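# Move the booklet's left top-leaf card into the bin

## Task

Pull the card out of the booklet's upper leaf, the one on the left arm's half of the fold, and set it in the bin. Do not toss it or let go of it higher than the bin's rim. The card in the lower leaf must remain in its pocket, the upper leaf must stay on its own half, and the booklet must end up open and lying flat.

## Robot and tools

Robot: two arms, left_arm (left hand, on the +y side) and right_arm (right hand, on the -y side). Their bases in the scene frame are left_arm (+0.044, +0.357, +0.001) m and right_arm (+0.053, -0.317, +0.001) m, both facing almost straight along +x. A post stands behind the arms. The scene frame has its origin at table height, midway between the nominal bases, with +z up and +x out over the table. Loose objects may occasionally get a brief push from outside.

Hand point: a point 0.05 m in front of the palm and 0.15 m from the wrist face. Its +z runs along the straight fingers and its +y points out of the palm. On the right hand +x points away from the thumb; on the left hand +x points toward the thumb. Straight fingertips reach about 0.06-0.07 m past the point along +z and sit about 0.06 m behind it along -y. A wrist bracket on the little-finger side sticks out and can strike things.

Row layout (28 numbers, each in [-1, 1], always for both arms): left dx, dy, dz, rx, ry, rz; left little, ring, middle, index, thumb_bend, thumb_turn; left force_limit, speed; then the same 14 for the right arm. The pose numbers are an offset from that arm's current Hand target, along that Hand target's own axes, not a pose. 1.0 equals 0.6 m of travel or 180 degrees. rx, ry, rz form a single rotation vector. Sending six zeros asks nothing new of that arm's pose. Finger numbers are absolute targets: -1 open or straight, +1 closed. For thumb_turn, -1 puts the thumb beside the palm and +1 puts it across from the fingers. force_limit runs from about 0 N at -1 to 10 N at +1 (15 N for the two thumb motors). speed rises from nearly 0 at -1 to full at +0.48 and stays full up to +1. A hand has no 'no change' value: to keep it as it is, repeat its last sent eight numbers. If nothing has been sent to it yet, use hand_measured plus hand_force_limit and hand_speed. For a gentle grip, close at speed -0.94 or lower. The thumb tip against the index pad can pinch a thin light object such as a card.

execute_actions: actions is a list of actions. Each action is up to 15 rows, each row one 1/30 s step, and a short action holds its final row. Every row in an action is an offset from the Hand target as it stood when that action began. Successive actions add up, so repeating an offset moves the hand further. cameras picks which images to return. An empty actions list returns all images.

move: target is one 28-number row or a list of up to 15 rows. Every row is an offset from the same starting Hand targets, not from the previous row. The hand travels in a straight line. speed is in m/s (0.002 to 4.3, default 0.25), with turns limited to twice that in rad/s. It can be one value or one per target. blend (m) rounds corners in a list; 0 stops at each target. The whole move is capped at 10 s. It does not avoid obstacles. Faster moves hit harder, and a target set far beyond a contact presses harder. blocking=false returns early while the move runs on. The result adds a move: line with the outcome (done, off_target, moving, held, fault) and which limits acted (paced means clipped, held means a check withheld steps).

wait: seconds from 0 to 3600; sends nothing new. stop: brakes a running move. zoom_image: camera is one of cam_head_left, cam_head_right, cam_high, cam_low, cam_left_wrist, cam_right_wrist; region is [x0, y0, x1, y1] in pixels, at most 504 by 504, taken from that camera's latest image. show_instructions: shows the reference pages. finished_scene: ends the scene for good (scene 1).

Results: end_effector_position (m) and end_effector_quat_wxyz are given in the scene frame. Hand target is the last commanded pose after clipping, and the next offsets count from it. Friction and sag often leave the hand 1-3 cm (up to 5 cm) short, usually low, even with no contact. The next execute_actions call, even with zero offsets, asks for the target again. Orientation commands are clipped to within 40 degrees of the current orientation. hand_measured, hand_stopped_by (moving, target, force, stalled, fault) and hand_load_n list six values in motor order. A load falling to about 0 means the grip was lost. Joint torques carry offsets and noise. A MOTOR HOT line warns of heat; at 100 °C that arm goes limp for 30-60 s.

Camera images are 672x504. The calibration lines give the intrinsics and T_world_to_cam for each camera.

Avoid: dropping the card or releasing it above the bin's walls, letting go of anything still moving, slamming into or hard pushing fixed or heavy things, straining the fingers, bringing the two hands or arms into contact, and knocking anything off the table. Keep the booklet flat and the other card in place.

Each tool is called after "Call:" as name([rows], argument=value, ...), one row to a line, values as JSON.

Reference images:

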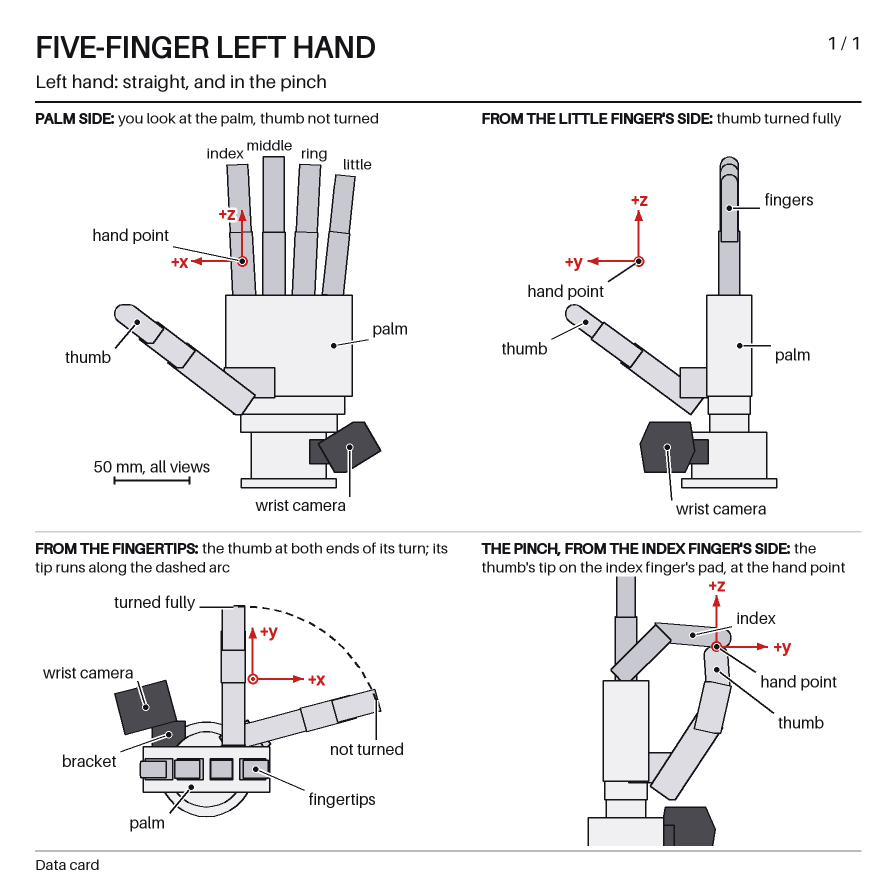

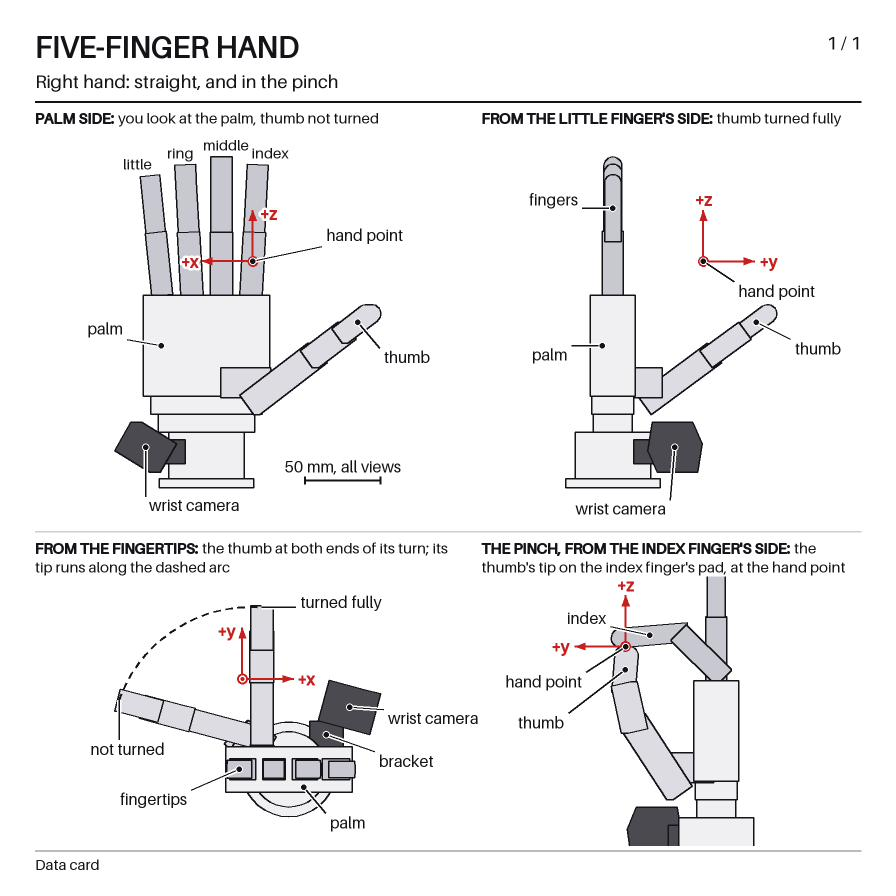

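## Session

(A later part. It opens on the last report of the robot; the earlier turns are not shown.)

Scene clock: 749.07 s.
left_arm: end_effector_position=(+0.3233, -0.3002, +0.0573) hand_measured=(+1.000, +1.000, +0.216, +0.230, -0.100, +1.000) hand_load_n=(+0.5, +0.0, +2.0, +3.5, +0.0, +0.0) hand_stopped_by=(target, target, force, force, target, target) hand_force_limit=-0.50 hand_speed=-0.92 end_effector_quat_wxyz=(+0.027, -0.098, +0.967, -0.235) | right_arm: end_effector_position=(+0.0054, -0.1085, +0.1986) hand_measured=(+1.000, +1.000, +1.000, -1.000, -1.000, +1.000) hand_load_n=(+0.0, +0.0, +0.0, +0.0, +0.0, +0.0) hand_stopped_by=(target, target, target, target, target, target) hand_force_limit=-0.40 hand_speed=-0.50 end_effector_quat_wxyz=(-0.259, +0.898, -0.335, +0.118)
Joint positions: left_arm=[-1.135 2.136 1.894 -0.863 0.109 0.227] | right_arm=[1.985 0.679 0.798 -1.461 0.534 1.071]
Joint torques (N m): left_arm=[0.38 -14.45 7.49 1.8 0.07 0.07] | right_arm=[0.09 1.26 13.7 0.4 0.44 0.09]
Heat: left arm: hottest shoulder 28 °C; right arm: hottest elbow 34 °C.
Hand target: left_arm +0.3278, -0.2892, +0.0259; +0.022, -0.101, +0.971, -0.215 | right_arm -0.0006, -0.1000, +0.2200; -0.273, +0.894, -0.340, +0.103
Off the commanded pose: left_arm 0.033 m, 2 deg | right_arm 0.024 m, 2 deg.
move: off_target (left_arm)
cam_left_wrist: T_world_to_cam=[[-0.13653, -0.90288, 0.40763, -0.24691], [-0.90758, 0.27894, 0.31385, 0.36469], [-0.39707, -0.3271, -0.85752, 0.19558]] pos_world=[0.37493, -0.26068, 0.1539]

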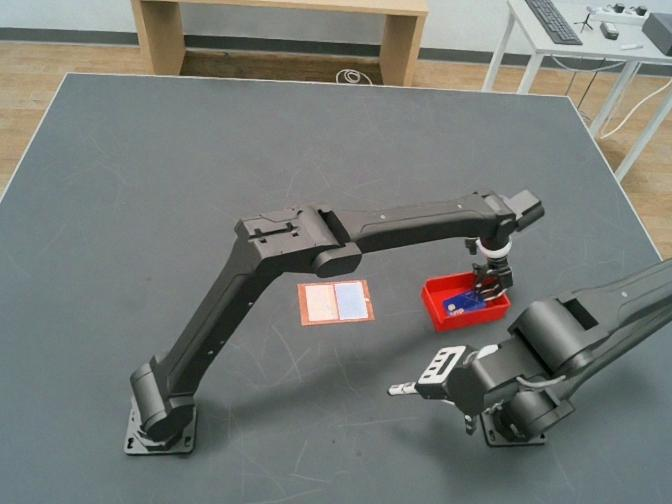

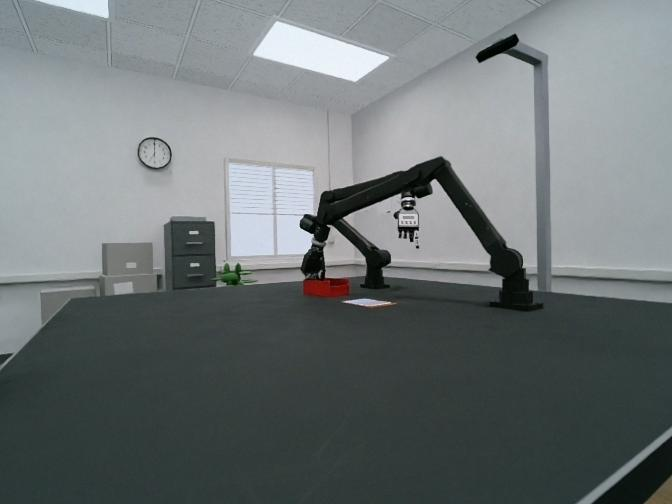

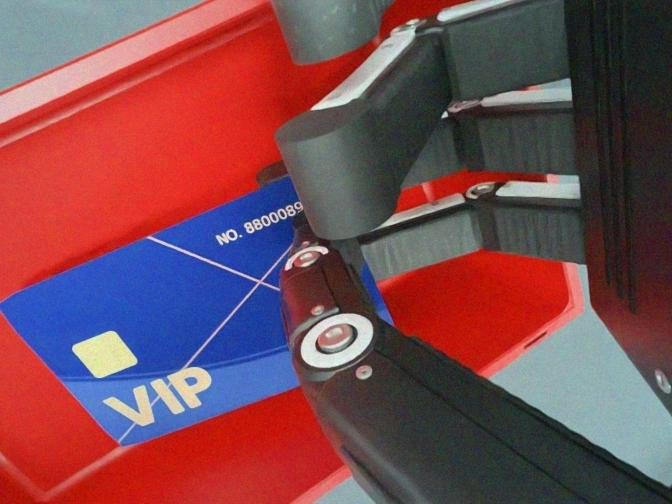

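Call:
zoom_image(camera="cam_head_left", region=[460, 250, 520, 320])

Call:
wait(seconds=0.1, cameras=["cam_head_right","cam_high"])

Call:
zoom_image(camera="cam_head_right", region=[410, 230, 530, 340])

Call:
zoom_image(camera="cam_high", region=[210, 340, 300, 440])

Scaled by 7.200 from the camera's image (finer frame: 960x720).

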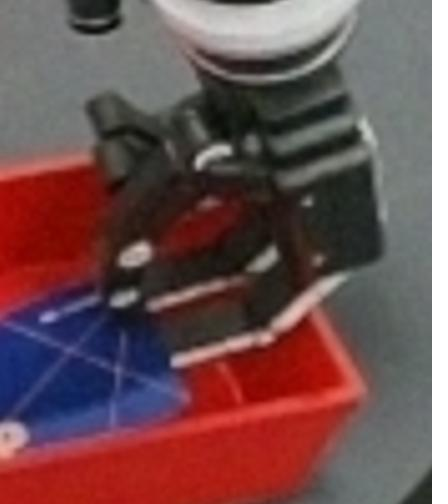

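Scene clock: 758.97 s.
left_arm: end_effector_position=(+0.3233, -0.3001, +0.0573) hand_measured=(+1.000, +1.000, +0.216, +0.230, -0.100, +1.000) hand_load_n=(-0.5, +0.0, +2.0, +4.0, +0.0, +0.0) hand_stopped_by=(target, target, force, force, target, target) hand_force_limit=-0.50 hand_speed=-0.92 end_effector_quat_wxyz=(+0.027, -0.098, +0.967, -0.235) | right_arm: end_effector_position=(+0.0054, -0.1085, +0.1986) hand_measured=(+1.000, +1.000, +1.000, -1.000, -1.000, +1.000) hand_load_n=(+0.0, +0.0, +0.0, +0.0, +0.0, +0.0) hand_stopped_by=(target, target, target, target, target, target) hand_force_limit=-0.40 hand_speed=-0.50 end_effector_quat_wxyz=(-0.259, +0.898, -0.335, +0.118)
Joint positions: left_arm=[-1.135 2.136 1.894 -0.863 0.109 0.228] | right_arm=[1.985 0.679 0.798 -1.461 0.534 1.071]
Joint torques (N m): left_arm=[0.26 -14.56 7.54 1.8 0.04 0.1] | right_arm=[0.26 1.38 13.68 0.34 0.44 0.09]
Heat: left arm: hottest shoulder 28 °C; right arm: hottest elbow 35 °C.
Hand target: left_arm +0.3278, -0.2892, +0.0259; +0.022, -0.101, +0.971, -0.215 | right_arm -0.0006, -0.1000, +0.2200; -0.273, +0.894, -0.340, +0.103
Off the commanded pose: left_arm 0.033 m, 2 deg | right_arm 0.024 m, 2 deg.
wait: 0.10 s; at rest from the start

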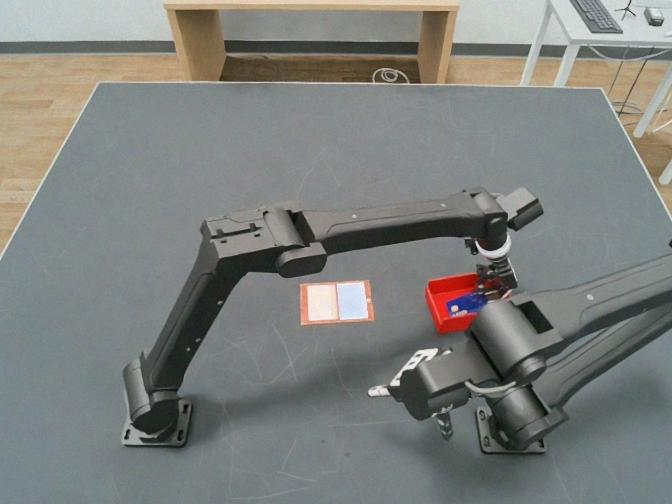

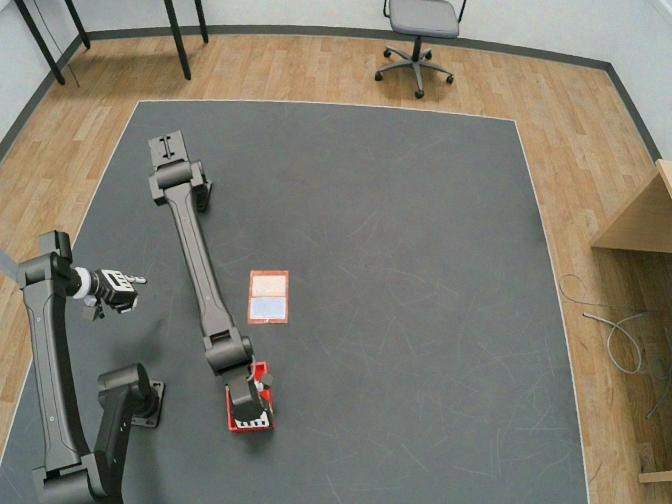

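Scaled by 4.200 from the camera's image (finer frame: 960x720).

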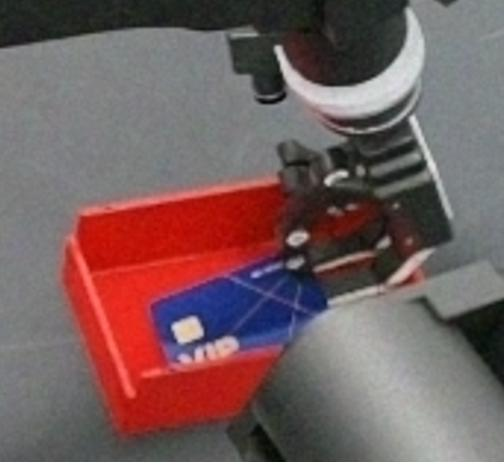

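Scaled by 5.040 from the camera's image (finer frame: 960x720).

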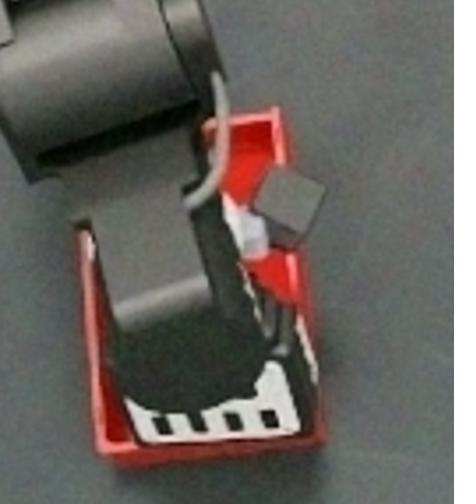

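Call:
move(target=[-0.0041,0.0079,-0.0295,0,0,0,1,1,0.25,0.25,-0.1,1,-0.5,-0.92, 0,0,0,0,0,0,1,1,1,-1,-1,1,-0.4,-0.5], speed=0.06, cameras=["cam_head_left","cam_low","cam_left_wrist","cam_high"])

Call:
zoom_image(camera="cam_low", region=[290, 230, 370, 310])

Call:
zoom_image(camera="cam_head_left", region=[410, 240, 520, 345])

Scene clock: 765.10 s.
left_arm: end_effector_position=(+0.3255, -0.2892, +0.0578) hand_measured=(+1.000, +1.000, +0.216, +0.230, -0.100, +1.000) hand_load_n=(+0.0, +0.0, +2.0, +4.0, +0.0, +0.0) hand_stopped_by=(target, target, force, force, target, target) hand_force_limit=-0.50 hand_speed=-0.92 end_effector_quat_wxyz=(+0.027, -0.099, +0.967, -0.231) | right_arm: end_effector_position=(+0.0054, -0.1085, +0.1986) hand_measured=(+1.000, +1.000, +1.000, -1.000, -1.000, +1.000) hand_load_n=(+0.0, +0.0, +0.0, +0.0, +0.0, +0.0) hand_stopped_by=(target, target, target, target, target, target) hand_force_limit=-0.40 hand_speed=-0.50 end_effector_quat_wxyz=(-0.259, +0.898, -0.335, +0.118)
Joint positions: left_arm=[-1.125 2.116 1.862 -0.86 0.111 0.235] | right_arm=[1.985 0.679 0.798 -1.461 0.534 1.071]
Joint torques (N m): left_arm=[0.5 -15.68 7.68 1.24 0.11 0.07] | right_arm=[0.03 1.38 13.7 0.42 0.43 0.11]
Heat: left arm: hottest shoulder 28 °C; right arm: hottest elbow 35 °C.
Hand target: left_arm +0.3280, -0.2771, +0.0400; +0.022, -0.101, +0.971, -0.215 | right_arm -0.0006, -0.1000, +0.2200; -0.273, +0.894, -0.340, +0.103
Off the commanded pose: left_arm 0.022 m, 2 deg | right_arm 0.024 m, 2 deg.
move: off_target (left_arm)
cam_left_wrist: T_world_to_cam=[[-0.13378, -0.90597, 0.40164, -0.23841], [-0.90745, 0.27487, 0.31776, 0.36196], [-0.39828, -0.32196, -0.8589, 0.20253]] pos_world=[0.37723, -0.25027, 0.15469]
Images, in order (width x height): cam_head_left 672x504, cam_high 672x504, cam_low 672x504, cam_left_wrist 672x504.

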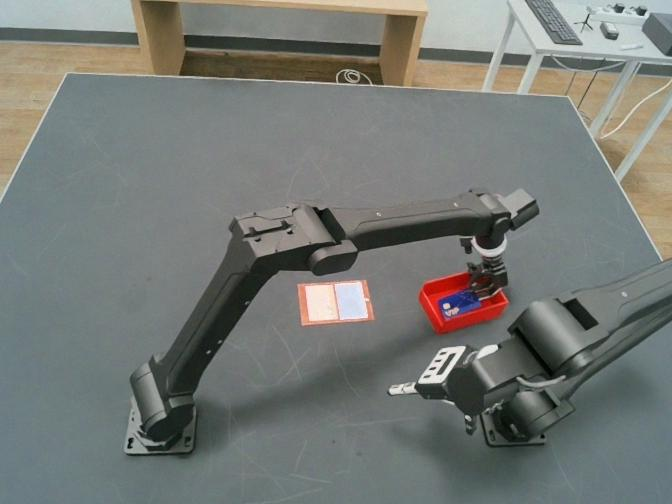

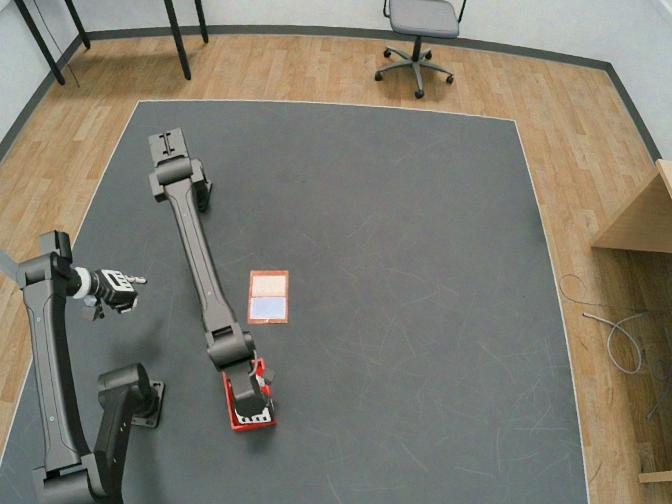

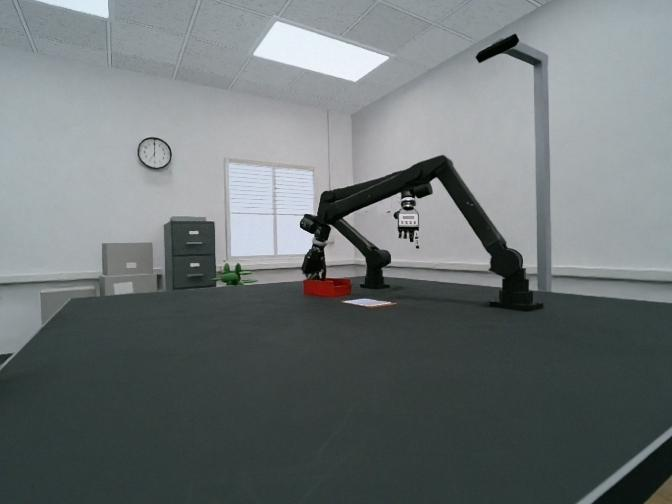

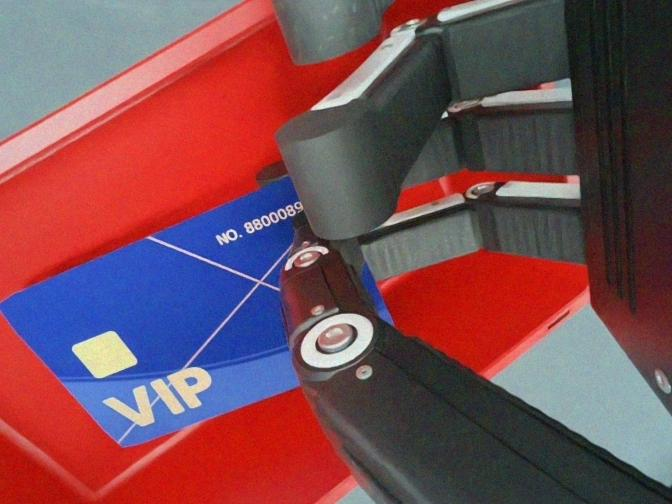

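Scaled by 6.300 from the camera's image (finer frame: 960x720).

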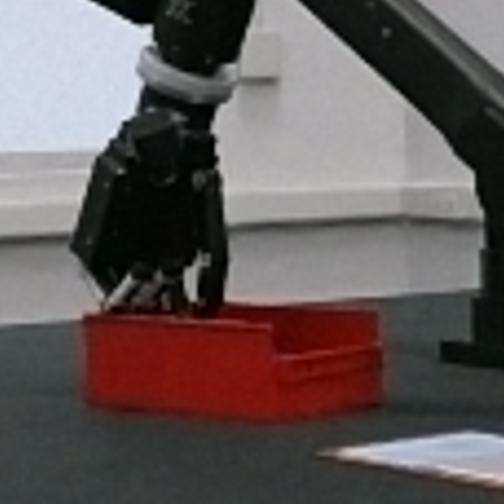

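Scaled by 4.582 from the camera's image (finer frame: 960x720).

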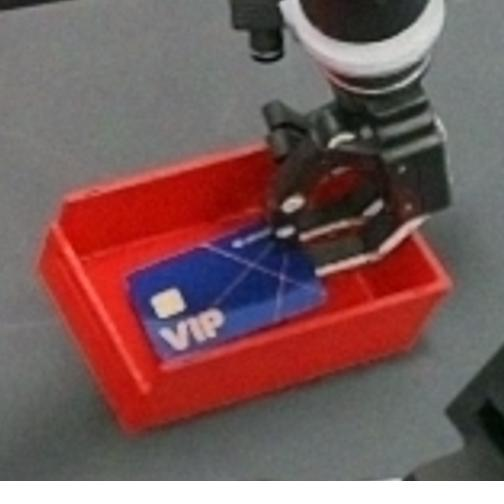

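Call:
move(target=[0,-0.0176,-0.0378,0,0,0,1,1,0.25,0.25,-0.1,1,-0.5,-0.92, 0,0,0,0,0,0,1,1,1,-1,-1,1,-0.4,-0.5], speed=0.06, cameras=["cam_head_left","cam_low","cam_left_wrist","cam_high"])

Call:
zoom_image(camera="cam_low", region=[290, 230, 370, 310])

Call:
zoom_image(camera="cam_head_left", region=[410, 240, 520, 345])

Call:
zoom_image(camera="cam_high", region=[210, 340, 300, 440])

Scene clock: 809.30 s.
left_arm: end_effector_position=(+0.3216, -0.2802, +0.0596) hand_measured=(+1.000, +1.000, +0.216, +0.230, -0.100, +1.000) hand_load_n=(+0.0, +0.0, +2.0, +4.0, +0.0, +0.0) hand_stopped_by=(target, target, force, force, target, target) hand_force_limit=-0.50 hand_speed=-0.92 end_effector_quat_wxyz=(+0.021, -0.100, +0.971, -0.217) | right_arm: end_effector_position=(+0.0054, -0.1085, +0.1986) hand_measured=(+1.000, +1.000, +1.000, -1.000, -1.000, +1.000) hand_load_n=(+0.0, +0.0, +0.0, +0.0, +0.0, +0.0) hand_stopped_by=(target, target, target, target, target, target) hand_force_limit=-0.40 hand_speed=-0.50 end_effector_quat_wxyz=(-0.259, +0.898, -0.335, +0.118)
Joint positions: left_arm=[-1.125 2.11 1.862 -0.898 0.111 0.235] | right_arm=[1.985 0.679 0.798 -1.461 0.534 1.071]
Joint torques (N m): left_arm=[0.44 -16.79 10.51 0.43 0.1 0.09] | right_arm=[0.26 1.32 13.71 0.35 0.44 0.1]
Heat: left arm: hottest shoulder 28 °C; right arm: hottest elbow 35 °C.
Hand target: left_arm +0.3281, -0.2771, +0.0651; +0.022, -0.101, +0.971, -0.215 | right_arm -0.0006, -0.1000, +0.2200; -0.273, +0.894, -0.340, +0.103
Off the commanded pose: left_arm 0.009 m, 0 deg | right_arm 0.024 m, 2 deg.
move: done
cam_left_wrist: T_world_to_cam=[[-0.12817, -0.91732, 0.37695, -0.23497], [-0.90283, 0.26523, 0.33845, 0.34996], [-0.41044, -0.29694, -0.86218, 0.21657]] pos_world=[0.37472, -0.24406, 0.15685]
Images, in order (width x height): cam_head_left 672x504, cam_high 672x504, cam_low 672x504, cam_left_wrist 672x504.

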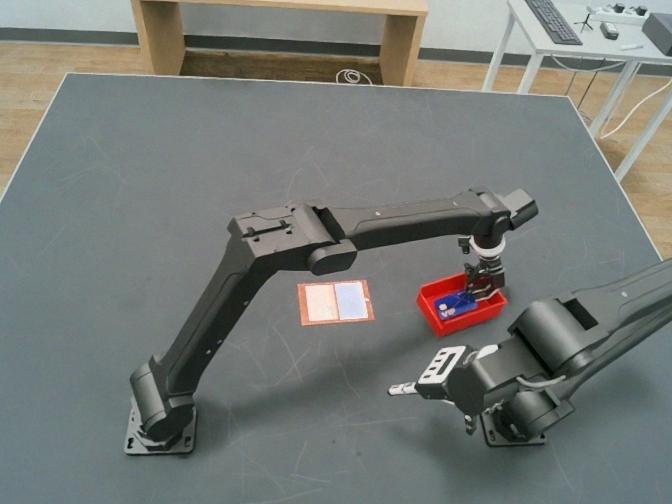

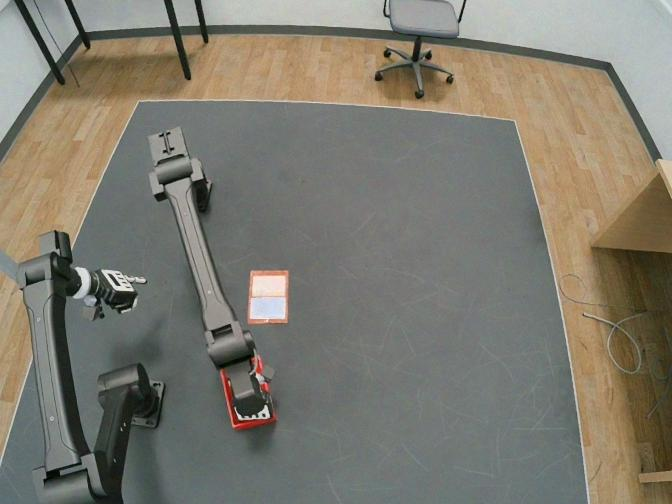

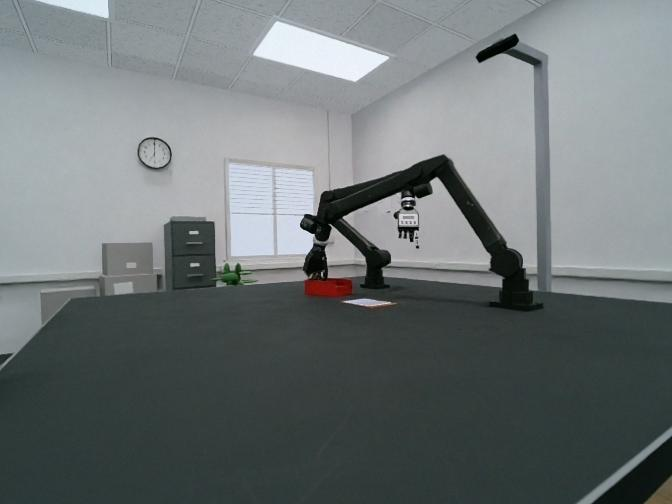

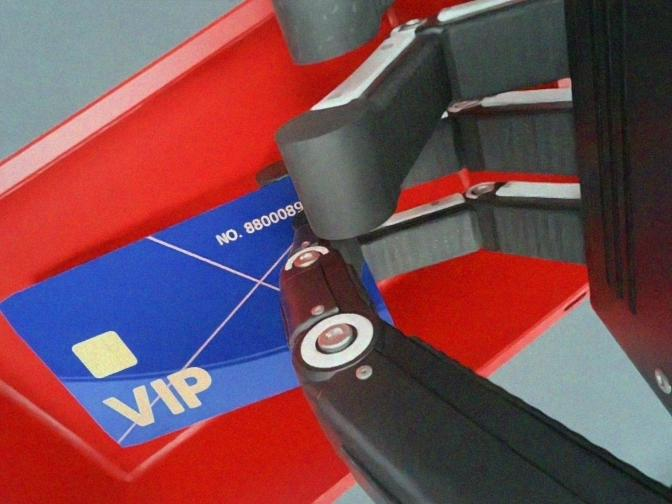

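Scaled by 6.300 from the camera's image (finer frame: 960x720).

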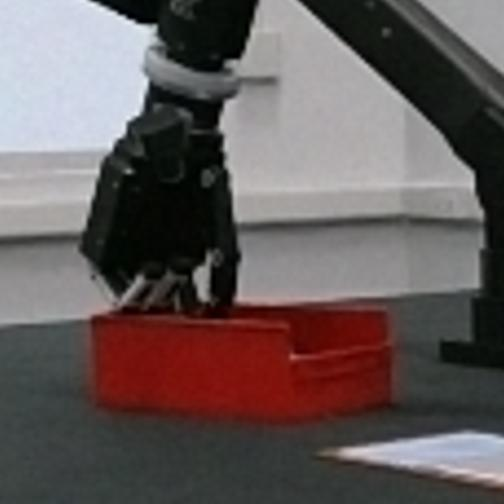

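Scaled by 4.582 from the camera's image (finer frame: 960x720).

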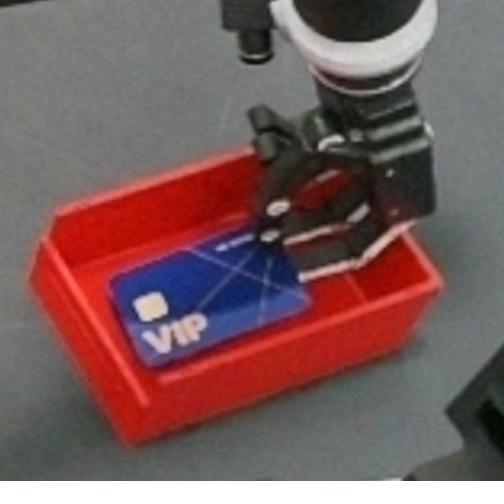

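Scaled by 5.040 from the camera's image (finer frame: 960x720).

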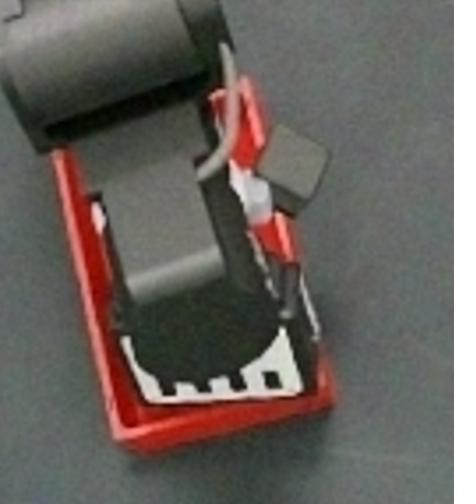

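Call:
move(target=[0,-0.0246,-0.053,0,0,0,1,1,0.25,0.25,-0.1,1,-0.5,-0.92, 0,0,0,0,0,0,1,1,1,-1,-1,1,-0.4,-0.5], speed=0.08, cameras=["cam_head_left","cam_low","cam_left_wrist","cam_high"])

Call:
zoom_image(camera="cam_low", region=[290, 230, 370, 310])

Call:
zoom_image(camera="cam_head_left", region=[410, 240, 520, 345])

Call:
zoom_image(camera="cam_high", region=[210, 340, 300, 440])

Scene clock: 814.10 s.
left_arm: end_effector_position=(+0.3148, -0.2667, +0.0745) hand_measured=(+1.000, +1.000, +0.216, +0.230, -0.100, +1.000) hand_load_n=(+0.0, +0.0, +2.0, +3.5, +0.0, +0.0) hand_stopped_by=(target, target, force, force, target, target) hand_force_limit=-0.50 hand_speed=-0.92 end_effector_quat_wxyz=(+0.013, -0.102, +0.975, -0.195) | right_arm: end_effector_position=(+0.0054, -0.1085, +0.1986) hand_measured=(+1.000, +1.000, +1.000, -1.000, -1.000, +1.000) hand_load_n=(+0.0, +0.0, +0.0, +0.0, +0.0, +0.0) hand_stopped_by=(target, target, target, target, target, target) hand_force_limit=-0.40 hand_speed=-0.50 end_effector_quat_wxyz=(-0.259, +0.898, -0.335, +0.118)
Joint positions: left_arm=[-1.125 2.092 1.878 -0.979 0.111 0.235] | right_arm=[1.985 0.679 0.798 -1.461 0.534 1.071]
Joint torques (N m): left_arm=[-0.09 -16.91 13.61 0.49 0.09 0.06] | right_arm=[0.09 1.49 13.67 0.34 0.44 0.11]
Heat: left arm: hottest shoulder 28 °C; right arm: hottest elbow 35 °C.
Hand target: left_arm +0.3280, -0.2770, +0.1000; +0.022, -0.101, +0.971, -0.215 | right_arm -0.0006, -0.1000, +0.2200; -0.273, +0.894, -0.340, +0.103
Off the commanded pose: left_arm 0.031 m, 3 deg | right_arm 0.024 m, 2 deg.
move: off_target (left_arm)
cam_left_wrist: T_world_to_cam=[[-0.12053, -0.93258, 0.34025, -0.23278], [-0.89526, 0.25021, 0.36865, 0.32671], [-0.42893, -0.26018, -0.86506, 0.24638]] pos_world=[0.37011, -0.23473, 0.17189]
Images, in order (width x height): cam_head_left 672x504, cam_high 672x504, cam_low 672x504, cam_left_wrist 672x504.

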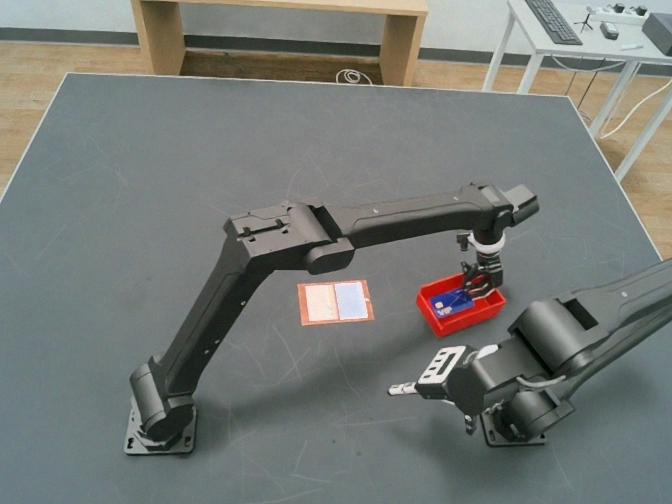

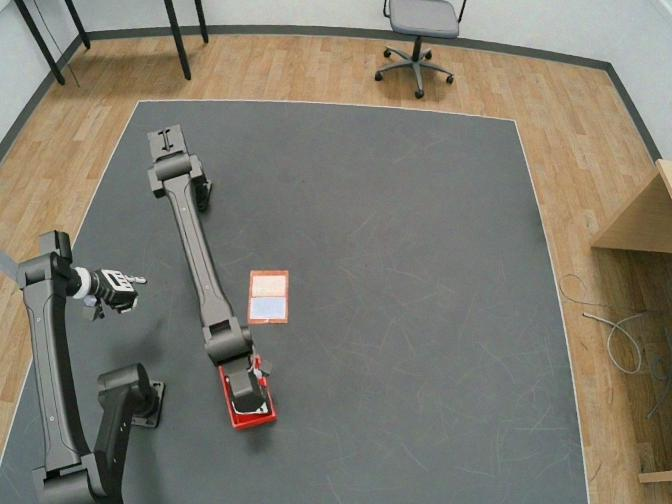

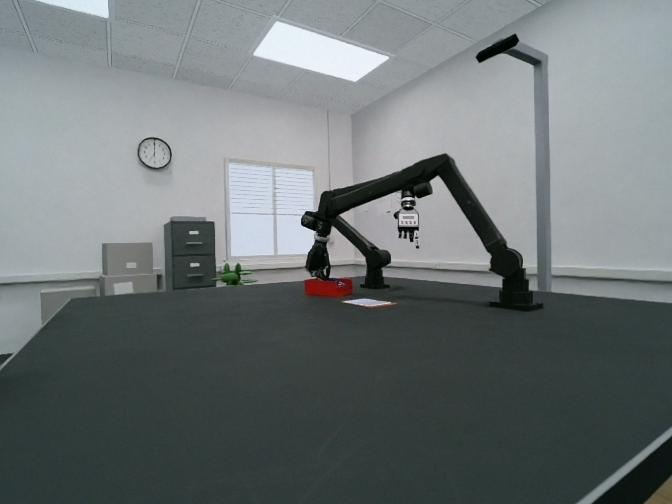

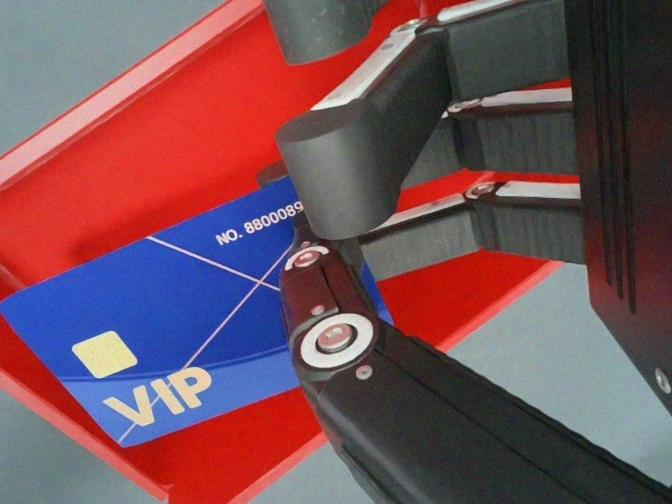

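Scaled by 6.300 from the camera's image (finer frame: 960x720).

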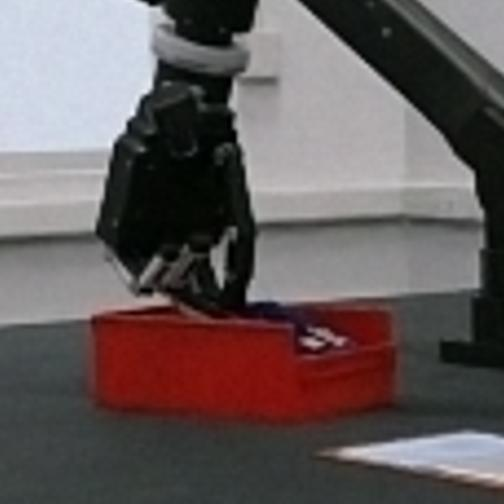

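Scaled by 4.582 from the camera's image (finer frame: 960x720).

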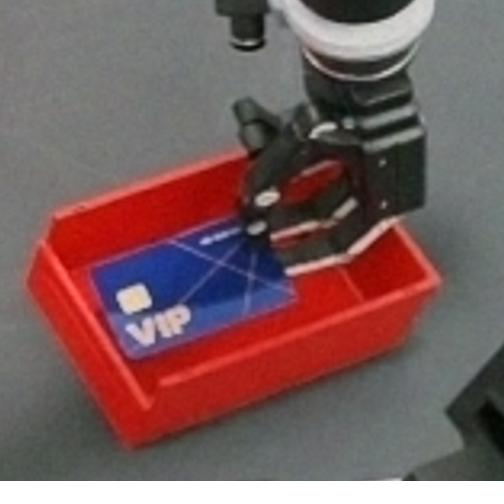

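Scaled by 5.040 from the camera's image (finer frame: 960x720).

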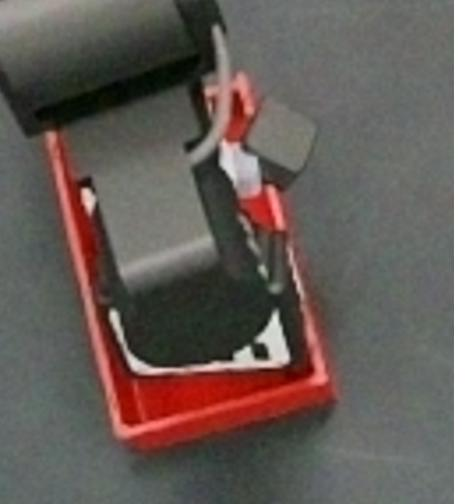

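Call:
move(target=[0.0438,0.005,0.0252,0.0556,-0.0856,-0.04,1,1,0.25,0.25,-0.1,1,-0.5,-0.92, 0,0,0,0,0,0,1,1,1,-1,-1,1,-0.4,-0.5], speed=0.08, cameras=["cam_head_left","cam_low","cam_left_wrist","cam_high"])

Call:
zoom_image(camera="cam_low", region=[290, 230, 370, 310])

Call:
zoom_image(camera="cam_head_left", region=[410, 240, 520, 345])

Call:
zoom_image(camera="cam_high", region=[210, 340, 300, 440])

Scene clock: 842.73 s.
left_arm: end_effector_position=(+0.3084, -0.2828, +0.0805) hand_measured=(+1.000, +1.000, +0.216, +0.230, -0.100, +1.000) hand_load_n=(+0.0, +0.0, +2.5, +4.0, +0.0, +0.0) hand_stopped_by=(target, target, force, force, target, target) hand_force_limit=-0.50 hand_speed=-0.92 end_effector_quat_wxyz=(+0.147, -0.184, +0.932, -0.274) | right_arm: end_effector_position=(+0.0054, -0.1085, +0.1986) hand_measured=(+1.000, +1.000, +1.000, -1.000, -1.000, +1.000) hand_load_n=(+0.0, +0.0, +0.0, -0.5, +0.0, +0.0) hand_stopped_by=(target, target, target, target, target, target) hand_force_limit=-0.40 hand_speed=-0.50 end_effector_quat_wxyz=(-0.259, +0.898, -0.335, +0.118)
Joint positions: left_arm=[-1.208 1.952 1.63 -0.638 -0.179 0.049] | right_arm=[1.985 0.679 0.798 -1.461 0.534 1.071]
Joint torques (N m): left_arm=[-1.08 -15.38 8.75 2.22 -0.31 -0.13] | right_arm=[-0.03 1.44 13.65 0.32 0.43 0.11]
Heat: left arm: hottest elbow 30 °C; right arm: hottest elbow 35 °C.
Hand target: left_arm +0.3029, -0.2861, +0.0851; +0.147, -0.187, +0.929, -0.284 | right_arm -0.0006, -0.1000, +0.2200; -0.273, +0.894, -0.340, +0.103
Off the commanded pose: left_arm 0.008 m, 1 deg | right_arm 0.024 m, 2 deg.
move: done
cam_left_wrist: T_world_to_cam=[[-0.01832, -0.88852, 0.45847, -0.27925], [-0.99137, 0.07569, 0.10708, 0.32403], [-0.12985, -0.45254, -0.88224, 0.09944]] pos_world=[0.32903, -0.22764, 0.18106]
Images, in order (width x height): cam_head_left 672x504, cam_high 672x504, cam_low 672x504, cam_left_wrist 672x504.

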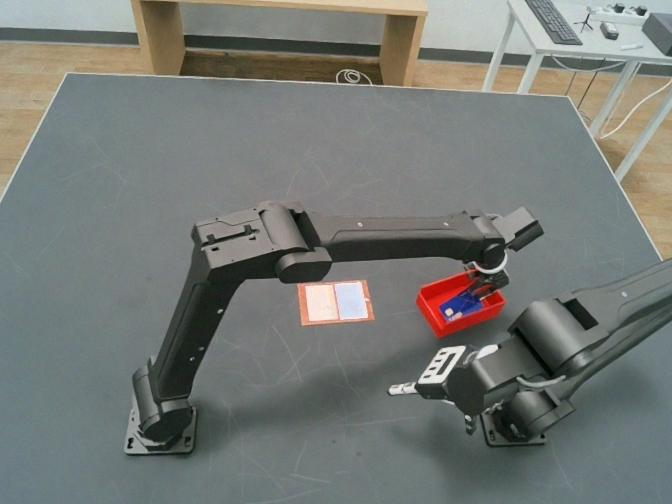

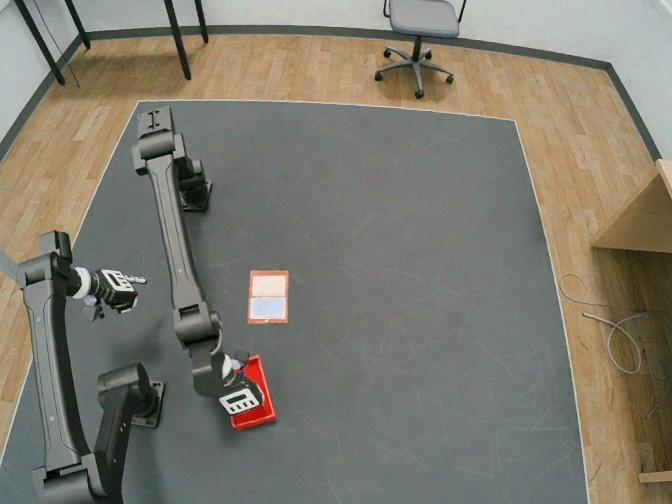

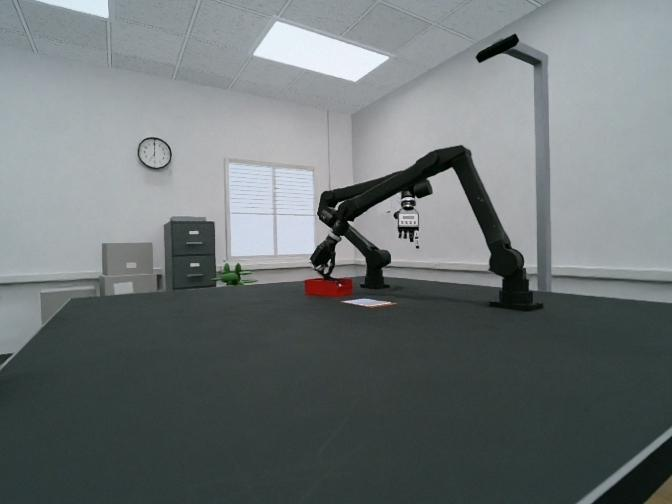

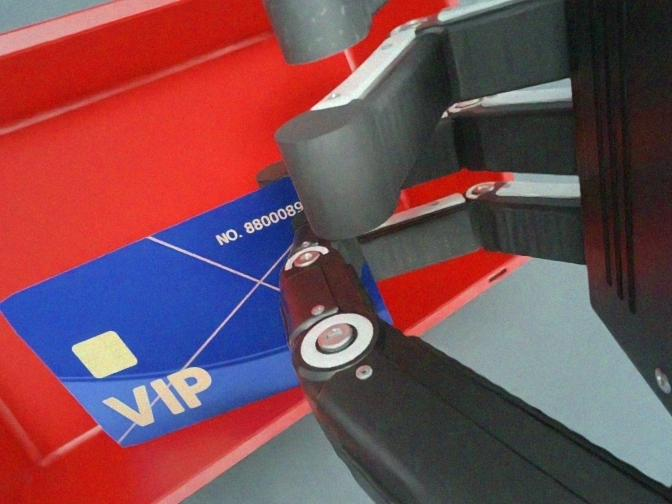

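Scaled by 6.300 from the camera's image (finer frame: 960x720).

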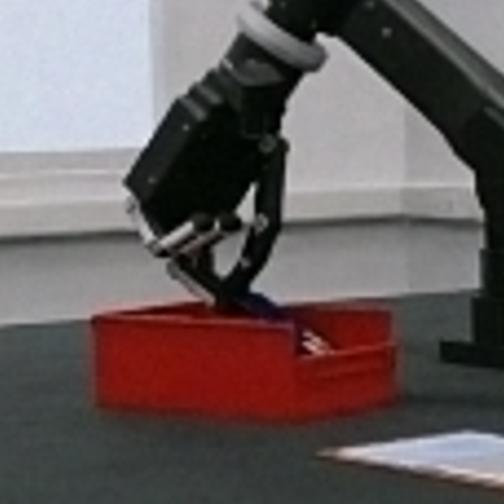

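Scaled by 4.582 from the camera's image (finer frame: 960x720).

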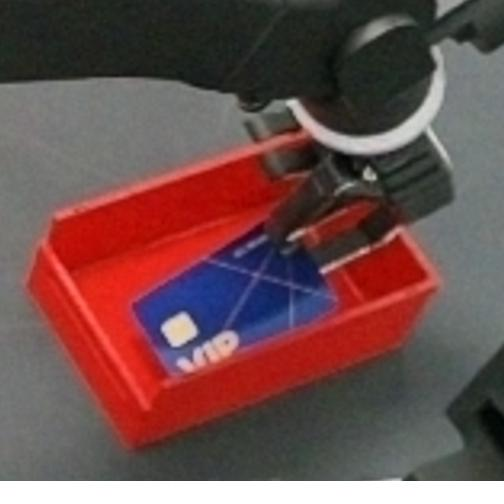

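Scaled by 5.040 from the camera's image (finer frame: 960x720).

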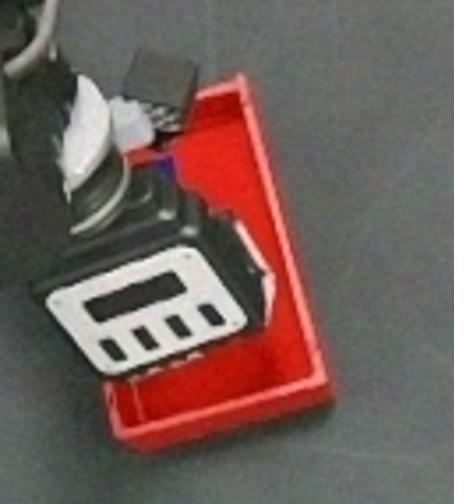

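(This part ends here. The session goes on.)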